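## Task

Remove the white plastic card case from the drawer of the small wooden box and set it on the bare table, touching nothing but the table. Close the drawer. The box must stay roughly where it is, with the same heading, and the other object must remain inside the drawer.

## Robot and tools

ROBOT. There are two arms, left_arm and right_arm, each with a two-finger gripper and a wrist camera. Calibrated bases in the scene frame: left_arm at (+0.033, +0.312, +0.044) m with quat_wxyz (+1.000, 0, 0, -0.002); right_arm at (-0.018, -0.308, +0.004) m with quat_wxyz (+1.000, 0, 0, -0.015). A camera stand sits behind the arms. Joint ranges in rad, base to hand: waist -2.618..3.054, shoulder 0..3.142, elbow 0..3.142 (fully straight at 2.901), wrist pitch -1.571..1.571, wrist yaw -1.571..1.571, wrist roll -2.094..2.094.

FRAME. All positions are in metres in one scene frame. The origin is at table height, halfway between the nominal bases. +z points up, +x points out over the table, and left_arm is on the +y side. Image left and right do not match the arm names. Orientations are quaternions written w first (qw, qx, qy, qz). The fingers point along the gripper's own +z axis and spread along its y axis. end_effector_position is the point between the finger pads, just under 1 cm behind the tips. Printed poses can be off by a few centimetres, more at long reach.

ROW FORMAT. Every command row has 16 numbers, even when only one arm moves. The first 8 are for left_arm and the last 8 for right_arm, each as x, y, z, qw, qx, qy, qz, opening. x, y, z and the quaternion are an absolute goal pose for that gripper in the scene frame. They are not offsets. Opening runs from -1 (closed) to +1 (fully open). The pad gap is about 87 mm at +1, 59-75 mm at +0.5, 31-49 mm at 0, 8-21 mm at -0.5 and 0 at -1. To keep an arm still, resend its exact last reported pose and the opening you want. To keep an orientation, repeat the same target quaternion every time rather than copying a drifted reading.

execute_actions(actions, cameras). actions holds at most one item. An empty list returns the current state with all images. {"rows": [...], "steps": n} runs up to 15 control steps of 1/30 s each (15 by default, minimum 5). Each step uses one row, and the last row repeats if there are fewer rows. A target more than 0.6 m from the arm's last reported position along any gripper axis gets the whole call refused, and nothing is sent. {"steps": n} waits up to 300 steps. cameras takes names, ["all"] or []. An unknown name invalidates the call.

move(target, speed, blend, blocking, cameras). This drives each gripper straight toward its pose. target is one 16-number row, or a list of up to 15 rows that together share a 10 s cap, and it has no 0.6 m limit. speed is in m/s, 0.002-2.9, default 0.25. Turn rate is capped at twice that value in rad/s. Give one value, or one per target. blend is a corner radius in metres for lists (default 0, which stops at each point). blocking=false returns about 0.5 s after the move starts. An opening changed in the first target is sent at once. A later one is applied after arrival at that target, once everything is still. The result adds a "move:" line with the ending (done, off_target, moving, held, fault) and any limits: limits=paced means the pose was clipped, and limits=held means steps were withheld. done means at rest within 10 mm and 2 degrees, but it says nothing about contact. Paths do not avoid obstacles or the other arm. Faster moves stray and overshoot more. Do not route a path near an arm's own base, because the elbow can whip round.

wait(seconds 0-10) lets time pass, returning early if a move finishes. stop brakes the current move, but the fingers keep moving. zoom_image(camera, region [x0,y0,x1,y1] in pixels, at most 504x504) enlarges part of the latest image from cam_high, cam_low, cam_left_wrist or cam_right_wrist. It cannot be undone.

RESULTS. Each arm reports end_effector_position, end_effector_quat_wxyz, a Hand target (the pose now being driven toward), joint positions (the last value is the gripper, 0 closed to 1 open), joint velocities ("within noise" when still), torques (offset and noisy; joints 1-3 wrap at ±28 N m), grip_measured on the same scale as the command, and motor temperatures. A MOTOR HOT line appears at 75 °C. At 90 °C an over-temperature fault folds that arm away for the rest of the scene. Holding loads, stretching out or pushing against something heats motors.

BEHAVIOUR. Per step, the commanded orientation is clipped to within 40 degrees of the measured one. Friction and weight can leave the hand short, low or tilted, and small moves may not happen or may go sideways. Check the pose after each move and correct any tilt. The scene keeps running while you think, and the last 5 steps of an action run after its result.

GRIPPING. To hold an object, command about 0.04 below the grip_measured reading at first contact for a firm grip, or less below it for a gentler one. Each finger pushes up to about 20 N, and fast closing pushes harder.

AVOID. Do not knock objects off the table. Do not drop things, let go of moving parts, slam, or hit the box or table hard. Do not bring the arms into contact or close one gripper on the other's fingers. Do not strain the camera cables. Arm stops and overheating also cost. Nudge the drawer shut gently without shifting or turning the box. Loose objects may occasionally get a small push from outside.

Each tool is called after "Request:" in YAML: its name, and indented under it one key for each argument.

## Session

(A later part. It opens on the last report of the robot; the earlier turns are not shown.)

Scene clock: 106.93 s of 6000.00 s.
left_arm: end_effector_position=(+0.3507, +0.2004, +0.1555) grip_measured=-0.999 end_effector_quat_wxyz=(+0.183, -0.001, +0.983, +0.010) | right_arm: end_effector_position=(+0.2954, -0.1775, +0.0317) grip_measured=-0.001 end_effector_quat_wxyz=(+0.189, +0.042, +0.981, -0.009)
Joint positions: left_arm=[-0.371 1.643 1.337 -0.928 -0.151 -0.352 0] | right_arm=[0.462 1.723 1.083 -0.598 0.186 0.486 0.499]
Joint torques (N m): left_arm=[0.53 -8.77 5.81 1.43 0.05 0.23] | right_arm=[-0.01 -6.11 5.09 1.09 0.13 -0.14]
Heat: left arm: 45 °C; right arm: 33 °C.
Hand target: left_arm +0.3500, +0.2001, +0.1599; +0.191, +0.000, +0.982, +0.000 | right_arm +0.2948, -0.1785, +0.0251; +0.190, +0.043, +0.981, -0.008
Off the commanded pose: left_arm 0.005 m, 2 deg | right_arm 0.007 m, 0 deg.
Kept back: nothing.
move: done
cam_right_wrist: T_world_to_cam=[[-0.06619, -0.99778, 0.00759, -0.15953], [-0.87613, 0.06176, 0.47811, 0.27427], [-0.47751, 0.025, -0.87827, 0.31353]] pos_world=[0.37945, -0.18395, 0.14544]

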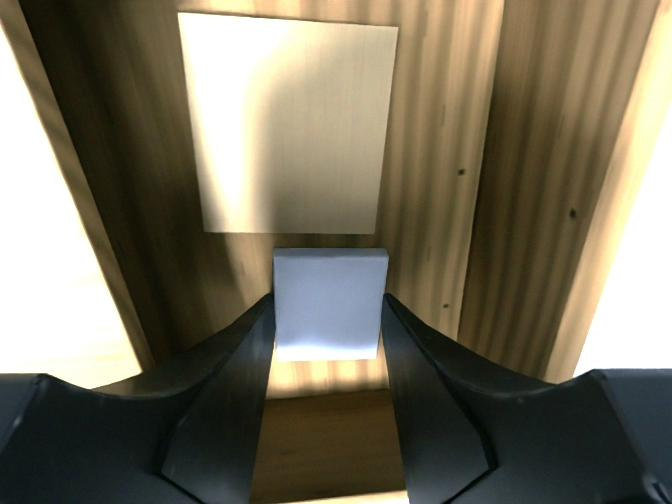

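Request:
move:
  target:
    - [0.35,0.2,0.16,0.191,0,0.982,0,-1,0.298,-0.178,0.14,0.1907,0.0428,0.981,-0.0083,-0.3]
    - [0.35,0.2,0.16,0.191,0,0.982,0,-1,0.46,-0.24,0.13,0.1907,0.0428,0.981,-0.0083,-0.3]
    - [0.35,0.2,0.16,0.191,0,0.982,0,-1,0.465,-0.24,0.045,0.1907,0.0428,0.981,-0.0083,-0.3]
    - [0.35,0.2,0.16,0.191,0,0.982,0,-1,0.465,-0.24,0.012,0.1907,0.0428,0.981,-0.0083,-0.3]
  speed: [0.1,0.2,0.15,0.05]
  blend: [0.02,0.03,0.005,0]
  cameras: ["cam_right_wrist","cam_high","cam_low"]

Scene clock: 111.10 s of 6000.00 s.
left_arm: end_effector_position=(+0.3507, +0.2004, +0.1555) grip_measured=-0.999 end_effector_quat_wxyz=(+0.183, -0.001, +0.983, +0.010) | right_arm: end_effector_position=(+0.4635, -0.2388, +0.0257) grip_measured=-0.001 end_effector_quat_wxyz=(+0.196, +0.045, +0.980, -0.011)
Joint positions: left_arm=[-0.371 1.643 1.337 -0.928 -0.151 -0.352 0] | right_arm=[0.188 2.242 1.796 -0.742 0.099 0.231 0.499]
Joint torques (N m): left_arm=[0.53 -8.7 5.76 1.43 0.05 0.23] | right_arm=[-0.38 -8.27 7.12 1.1 -0.04 -0.24]
Heat: left arm: 45 °C; right arm: 33 °C.
Hand target: left_arm +0.3500, +0.2001, +0.1599; +0.191, +0.000, +0.982, +0.000 | right_arm +0.4646, -0.2400, +0.0123; +0.191, +0.043, +0.981, -0.008
Off the commanded pose: left_arm 0.005 m, 2 deg | right_arm 0.014 m, 1 deg.
Kept back: nothing.
move: off_target (right_arm)
cam_right_wrist: T_world_to_cam=[[-0.07328, -0.99726, 0.01014, -0.20619], [-0.88256, 0.06958, 0.46503, 0.43349], [-0.46446, 0.02513, -0.88524, 0.38417]] pos_world=[0.5459, -0.24544, 0.14059]
Images, in order (width x height): cam_high 672x504, cam_low 672x504, cam_right_wrist 672x504.

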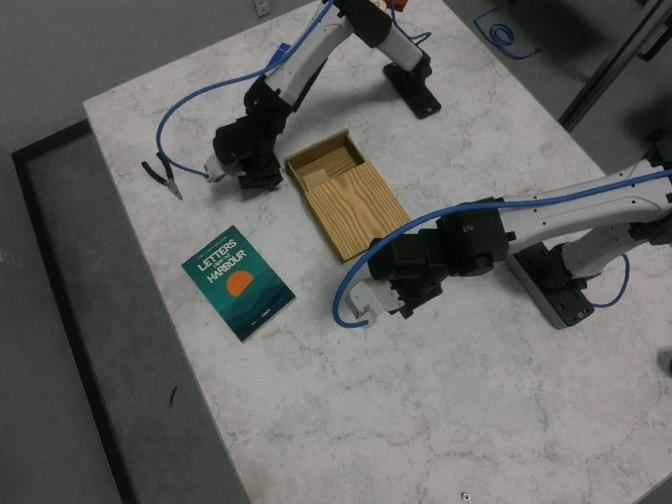

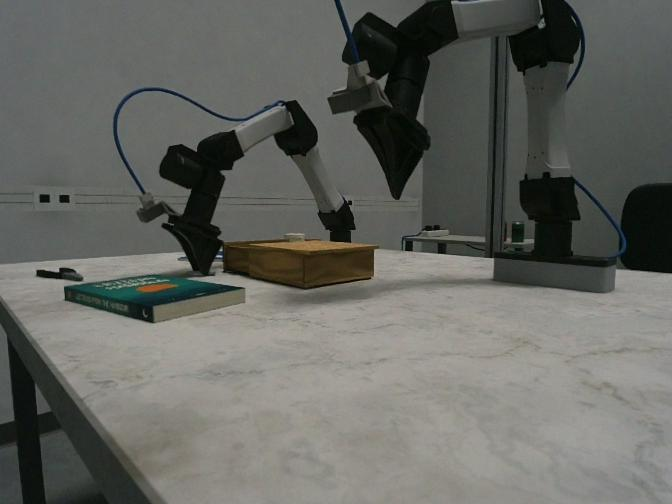

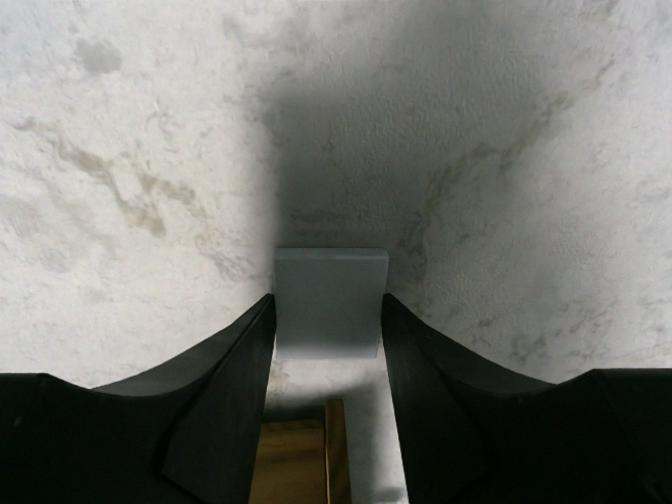

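Request:
move:
  target:
    - [0.35,0.2,0.16,0.191,0,0.982,0,-1,0.465,-0.24,0.004,0.1907,0.0428,0.981,-0.0083,-0.3]
    - [0.35,0.2,0.16,0.191,0,0.982,0,-1,0.465,-0.24,0.010,0.1907,0.0428,0.981,-0.0083,0.2]
    - [0.35,0.2,0.16,0.191,0,0.982,0,-1,0.455,-0.24,0.12,0.1907,0.0428,0.981,-0.0083,0.2]
    - [0.35,0.2,0.16,0.191,0,0.982,0,-1,0.33,-0.29,0.14,0.191,0,0.982,0,-1]
  speed: [0.05,0.05,0.1,0.2]
  blend: [0,0,0.02,0]
  cameras: ["cam_right_wrist","cam_high"]

Request:
zoom_image:
  camera: "cam_high"
  region: [270, 100, 420, 250]

Scene clock: 115.73 s of 6000.00 s.
left_arm: end_effector_position=(+0.3507, +0.2004, +0.1555) grip_measured=-0.999 end_effector_quat_wxyz=(+0.183, -0.001, +0.983, +0.010) | right_arm: end_effector_position=(+0.3266, -0.2895, +0.1280) grip_measured=-0.997 end_effector_quat_wxyz=(+0.164, +0.002, +0.986, -0.006)
Joint positions: left_arm=[-0.371 1.643 1.337 -0.928 -0.151 -0.352 0] | right_arm=[0.092 1.693 1.447 -0.997 0.033 0.06 0.002]
Joint torques (N m): left_arm=[0.46 -8.73 5.82 1.44 0.04 0.22] | right_arm=[-0.64 -9.66 7.47 1 -0.11 -0.27]
Heat: left arm: 46 °C; right arm: 34 °C.
Hand target: left_arm +0.3500, +0.2001, +0.1599; +0.191, +0.000, +0.982, +0.000 | right_arm +0.3298, -0.2900, +0.1401; +0.191, +0.000, +0.982, +0.000
Off the commanded pose: left_arm 0.005 m, 2 deg | right_arm 0.013 m, 3 deg.
Kept back: nothing.
move: off_target (right_arm); target 2's new opening was sent with right_arm's hand 0.014 m and 1 deg from that target; target 4's new opening was sent with right_arm's hand 0.013 m and 3 deg from that target
cam_right_wrist: T_world_to_cam=[[0.01444, -0.99976, 0.01665, -0.29804], [-0.85267, -0.00362, 0.52243, 0.23024], [-0.52224, -0.02174, -0.85252, 0.41351]] pos_world=[0.41658, -0.28815, 0.2372]
Images, in order (width x height): cam_high 672x504, cam_right_wrist 672x504.

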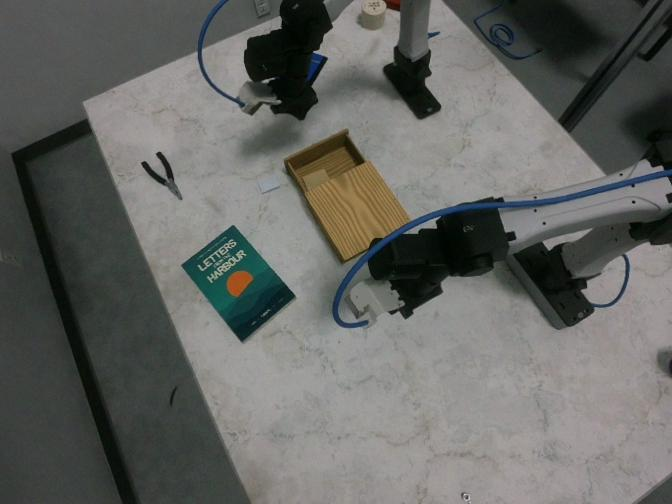

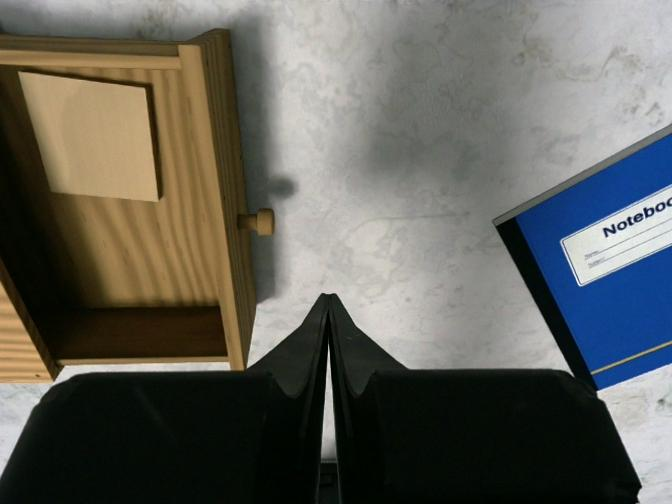

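Scaled by 3.360 from the camera's image (finer frame: 960x720).

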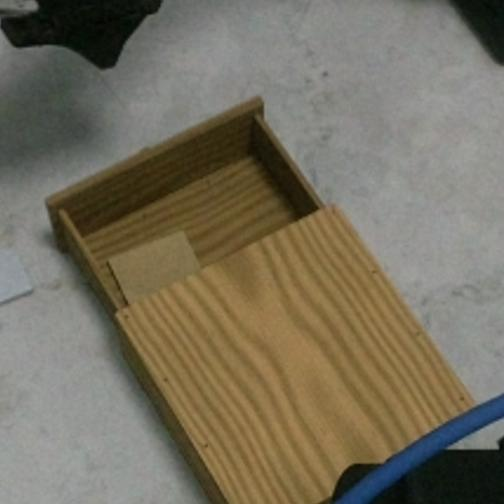

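Request:
move:
  target:
    - [0.31,0.15,0.06,0.191,0,0.982,0,-1,0.317,-0.29,0.06,0.191,0,0.982,0,-1]
    - [0.308,0.099,0.045,0.19,-0.019,0.976,-0.10,-1,0.320,-0.275,0.045,0.19,0.010,0.98,0.05,-1]
    - [0.308,0.097,0.045,0.19,-0.019,0.976,-0.10,-1,0.326,-0.185,0.045,0.19,0.014,0.978,0.07,-1]
  speed: [0.2,0.1,0.05]
  blend: [0.02,0,0]
  cameras: ["cam_right_wrist","cam_high"]

Request:
zoom_image:
  camera: "cam_high"
  region: [270, 100, 420, 250]

Scene clock: 120.87 s of 6000.00 s.
left_arm: end_effector_position=(+0.3108, +0.1033, +0.0502) grip_measured=-0.999 end_effector_quat_wxyz=(+0.197, -0.021, +0.976, -0.090) | right_arm: end_effector_position=(+0.3130, -0.2103, +0.0404) grip_measured=-1.000 end_effector_quat_wxyz=(+0.177, +0.017, +0.984, +0.033)
Joint positions: left_arm=[-0.615 1.705 0.939 -0.377 -0.089 -0.642 0] | right_arm=[0.299 1.719 1.114 -0.606 0.037 0.297 0]
Joint torques (N m): left_arm=[-0.66 -5.68 5.75 1.71 0.11 0.08] | right_arm=[2.8 -4.77 11.17 1.19 -0.53 0.08]
Heat: left arm: 46 °C; right arm: 34 °C.
Hand target: left_arm +0.3079, +0.0972, +0.0453; +0.190, -0.019, +0.976, -0.100 | right_arm +0.3245, -0.1857, +0.0461; +0.190, +0.013, +0.979, +0.070
Off the commanded pose: left_arm 0.009 m, 1 deg | right_arm 0.029 m, 5 deg.
Kept back: nothing.
move: off_target (right_arm)
cam_right_wrist: T_world_to_cam=[[-0.0022, -0.99791, -0.06456, -0.20833], [-0.86699, -0.03027, 0.4974, 0.26467], [-0.49832, 0.05707, -0.86511, 0.34311]] pos_world=[0.39998, -0.21946, 0.15173]
Images, in order (width x height): cam_high 672x504, cam_right_wrist 672x504.

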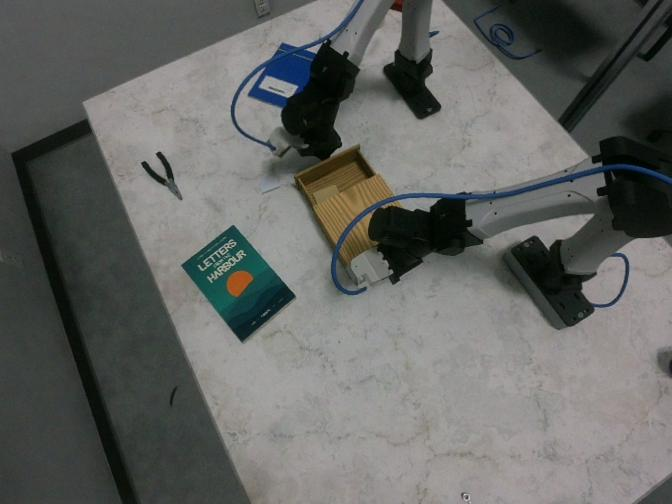

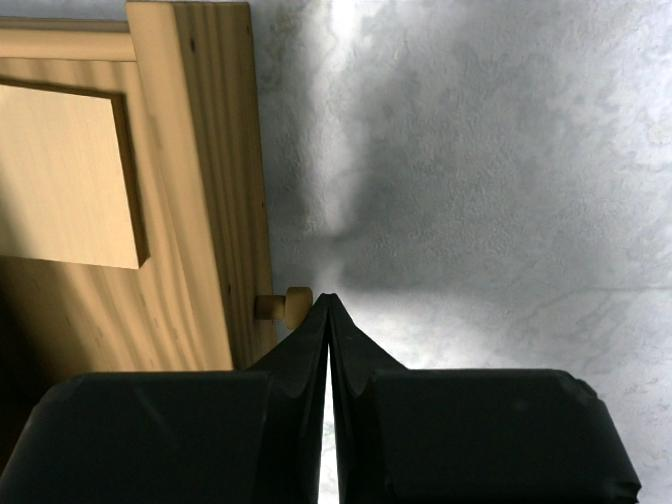

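Scaled by 3.360 from the camera's image (finer frame: 960x720).

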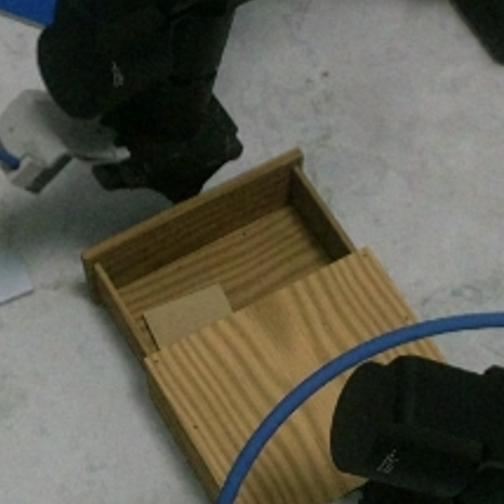

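Request:
move:
  target:
    - [0.308,0.07,0.043,0.19,-0.024,0.975,-0.12,-1,0.328,-0.15,0.045,0.19,0.018,0.977,0.09,-1]
    - [0.308,0.06,0.043,0.19,-0.024,0.975,-0.12,-1,0.330,-0.12,0.045,0.19,0.02,0.977,0.10,-1]
  speed: [0.05,0.04]
  cameras: ["cam_right_wrist","cam_high"]

Request:
zoom_image:
  camera: "cam_high"
  region: [270, 100, 420, 250]

Scene clock: 123.43 s of 6000.00 s.
left_arm: end_effector_position=(+0.3010, +0.0963, +0.0398) grip_measured=-0.999 end_effector_quat_wxyz=(+0.184, -0.022, +0.980, -0.065) | right_arm: end_effector_position=(+0.3183, -0.1539, +0.0398) grip_measured=-1.000 end_effector_quat_wxyz=(+0.178, +0.025, +0.982, +0.050)
Joint positions: left_arm=[-0.666 1.751 0.963 -0.411 -0.133 -0.69 0] | right_arm=[0.436 1.795 1.199 -0.607 0.056 0.447 0]
Joint torques (N m): left_arm=[-2.66 -5.14 8.59 2.16 0.49 -0.29] | right_arm=[3.32 -5.31 11.34 1.37 -0.62 0.22]
Heat: left arm: 45 °C; right arm: 34 °C.
Hand target: left_arm +0.3059, +0.0622, +0.0456; +0.188, -0.022, +0.975, -0.119 | right_arm +0.3278, -0.1215, +0.0467; +0.189, +0.019, +0.977, +0.100
Off the commanded pose: left_arm 0.037 m, 6 deg | right_arm 0.036 m, 6 deg.
Kept back: nothing.
move: off_target (left_arm, right_arm)
cam_right_wrist: T_world_to_cam=[[-0.01192, -0.99466, -0.10254, -0.14692], [-0.86835, -0.04055, 0.49429, 0.2702], [-0.49581, 0.09493, -0.86323, 0.34697]] pos_world=[0.40491, -0.16812, 0.15089]
Images, in order (width x height): cam_high 672x504, cam_right_wrist 672x504.

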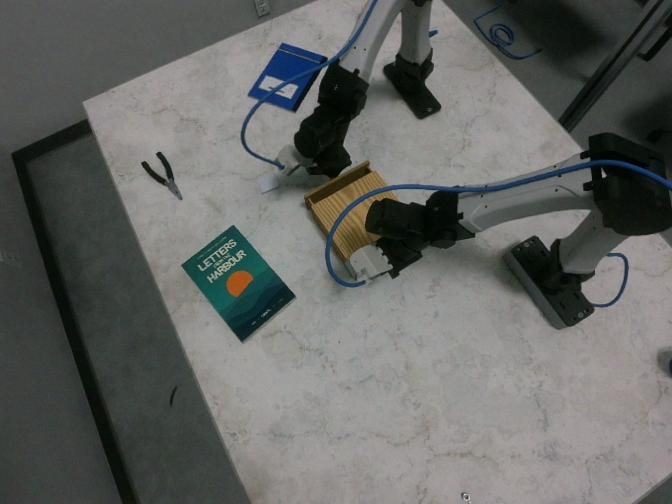

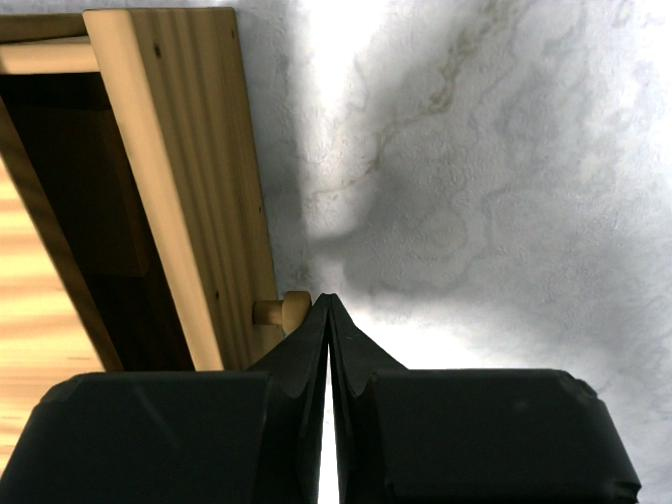

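Scaled by 3.360 from the camera's image (finer frame: 960x720).

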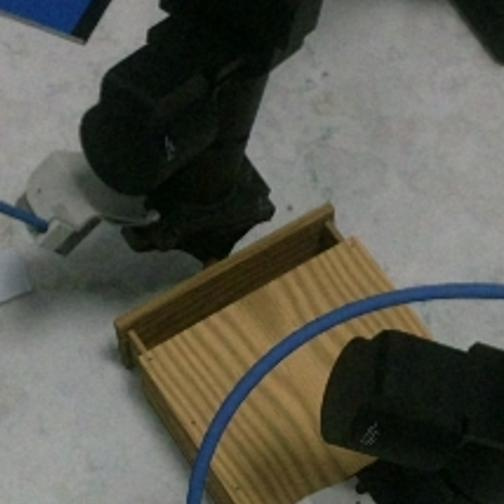

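Request:
move:
  target:
    - [0.308,0.062,0.043,0.19,-0.024,0.975,-0.12,-1,0.331,-0.082,0.045,0.19,0.02,0.977,0.10,-1]
  speed: 0.04
  cameras: ["cam_high"]

Request:
zoom_image:
  camera: "cam_high"
  region: [270, 100, 420, 250]

Scene clock: 125.03 s of 6000.00 s.
left_arm: end_effector_position=(+0.3008, +0.0965, +0.0397) grip_measured=-0.999 end_effector_quat_wxyz=(+0.184, -0.023, +0.981, -0.065) | right_arm: end_effector_position=(+0.3171, -0.1287, +0.0399) grip_measured=-1.000 end_effector_quat_wxyz=(+0.173, +0.026, +0.984, +0.031)
Joint positions: left_arm=[-0.666 1.752 0.963 -0.413 -0.133 -0.691 0] | right_arm=[0.519 1.853 1.281 -0.664 0.115 0.522 0]
Joint torques (N m): left_arm=[-2.29 -5.45 8.31 2.18 0.5 -0.24] | right_arm=[4.16 -5.46 11.63 1.56 -0.89 0.26]
Heat: left arm: 45 °C; right arm: 34 °C.
Hand target: left_arm +0.3061, +0.0641, +0.0454; +0.188, -0.023, +0.975, -0.119 | right_arm +0.3272, -0.0847, +0.0484; +0.188, +0.018, +0.977, +0.099
Off the commanded pose: left_arm 0.035 m, 6 deg | right_arm 0.049 m, 8 deg.
Kept back: nothing.
move: off_target (left_arm, right_arm)

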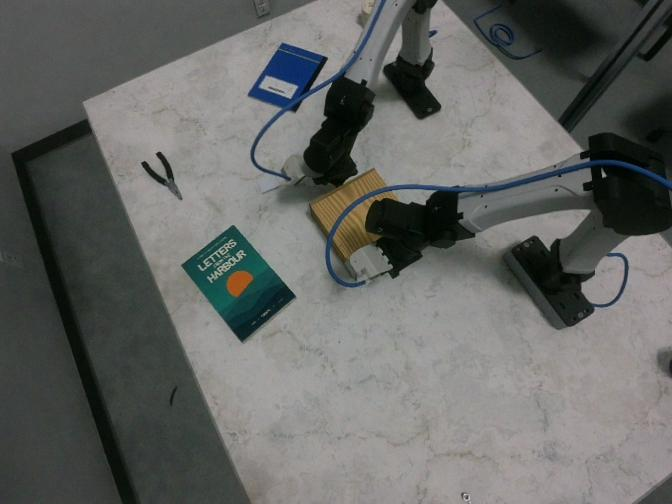

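Scaled by 3.360 from the camera's image (finer frame: 960x720).

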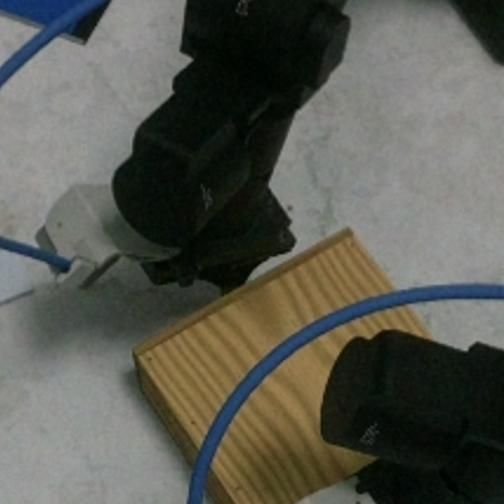

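Request:
move:
  target:
    - [0.308,0.058,0.043,0.19,-0.024,0.975,-0.12,-1,0.331,-0.07,0.045,0.19,0.02,0.977,0.10,-1]
    - [0.303,0.085,0.043,0.19,-0.02,0.977,-0.09,-1,0.322,-0.115,0.042,0.19,0.01,0.98,0.05,-1]
    - [0.303,0.12,0.05,0.19,-0.01,0.978,-0.05,-1,0.32,-0.17,0.06,0.191,0,0.982,0,-1]
    - [0.33,0.24,0.12,0.191,0,0.982,0,-1,0.30,-0.24,0.16,0.191,0,0.982,0,-1]
  speed: [0.04,0.05,0.08,0.2]
  blend: [0,0,0.02,0]
  cameras: ["cam_high","cam_low","cam_right_wrist"]

Request:
zoom_image:
  camera: "cam_high"
  region: [250, 150, 450, 350]

Request:
zoom_image:
  camera: "cam_low"
  region: [210, 210, 410, 310]

Scene clock: 129.60 s of 6000.00 s.
left_arm: end_effector_position=(+0.3249, +0.2423, +0.1096) grip_measured=-0.999 end_effector_quat_wxyz=(+0.180, -0.003, +0.984, +0.010) | right_arm: end_effector_position=(+0.2948, -0.2406, +0.1429) grip_measured=-1.000 end_effector_quat_wxyz=(+0.168, +0.001, +0.986, -0.010)
Joint positions: left_arm=[-0.263 1.529 1.036 -0.732 -0.113 -0.253 0] | right_arm=[0.265 1.598 1.402 -1.051 0.096 0.222 0]
Joint torques (N m): left_arm=[0.47 -6.72 8.9 1.25 0.06 0.23] | right_arm=[-0.58 -7.72 11.28 0.74 -0.02 -0.22]
Heat: left arm: 45 °C; right arm: 34 °C.
Hand target: left_arm +0.3299, +0.2401, +0.1199; +0.191, +0.000, +0.982, +0.000 | right_arm +0.2996, -0.2402, +0.1598; +0.191, +0.000, +0.982, +0.000
Off the commanded pose: left_arm 0.012 m, 2 deg | right_arm 0.018 m, 3 deg.
Kept back: nothing.
move: off_target (left_arm, right_arm)
cam_right_wrist: T_world_to_cam=[[0.0142, -0.99961, 0.02404, -0.2499], [-0.85712, 0.00021, 0.51512, 0.19876], [-0.51492, -0.02792, -0.85678, 0.40762]] pos_world=[0.38381, -0.23847, 0.25286]

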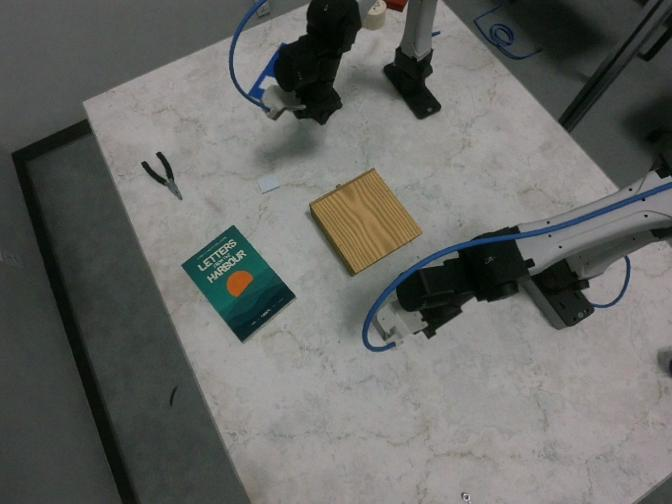

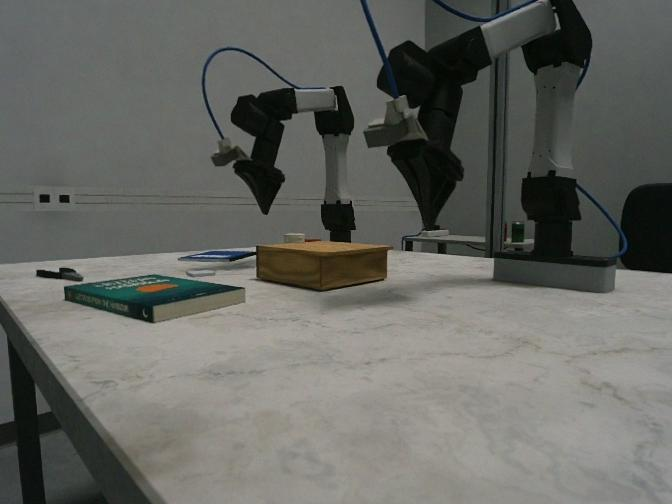

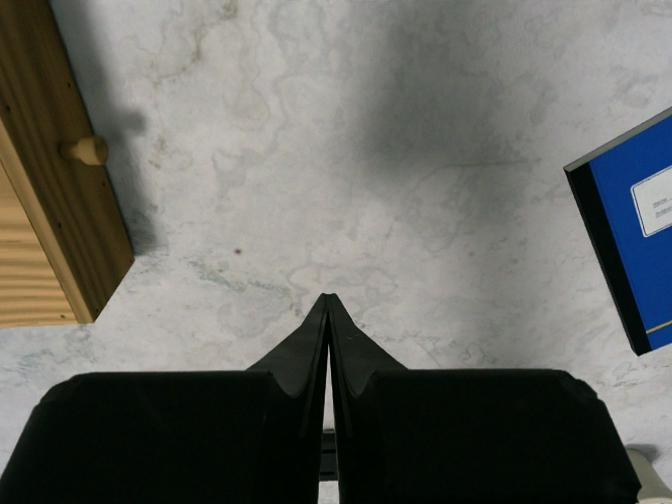

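Scaled by 2.520 from the camera's image (finer frame: 960x720).

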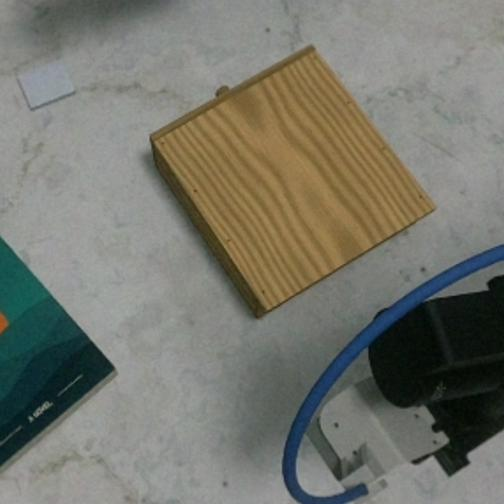

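Scaled by 2.520 from the camera's image (finer frame: 960x720).

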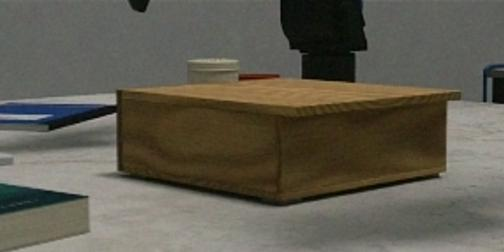

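Request:
finished_scene:
  scene: 2

The scene is finished: the task was done.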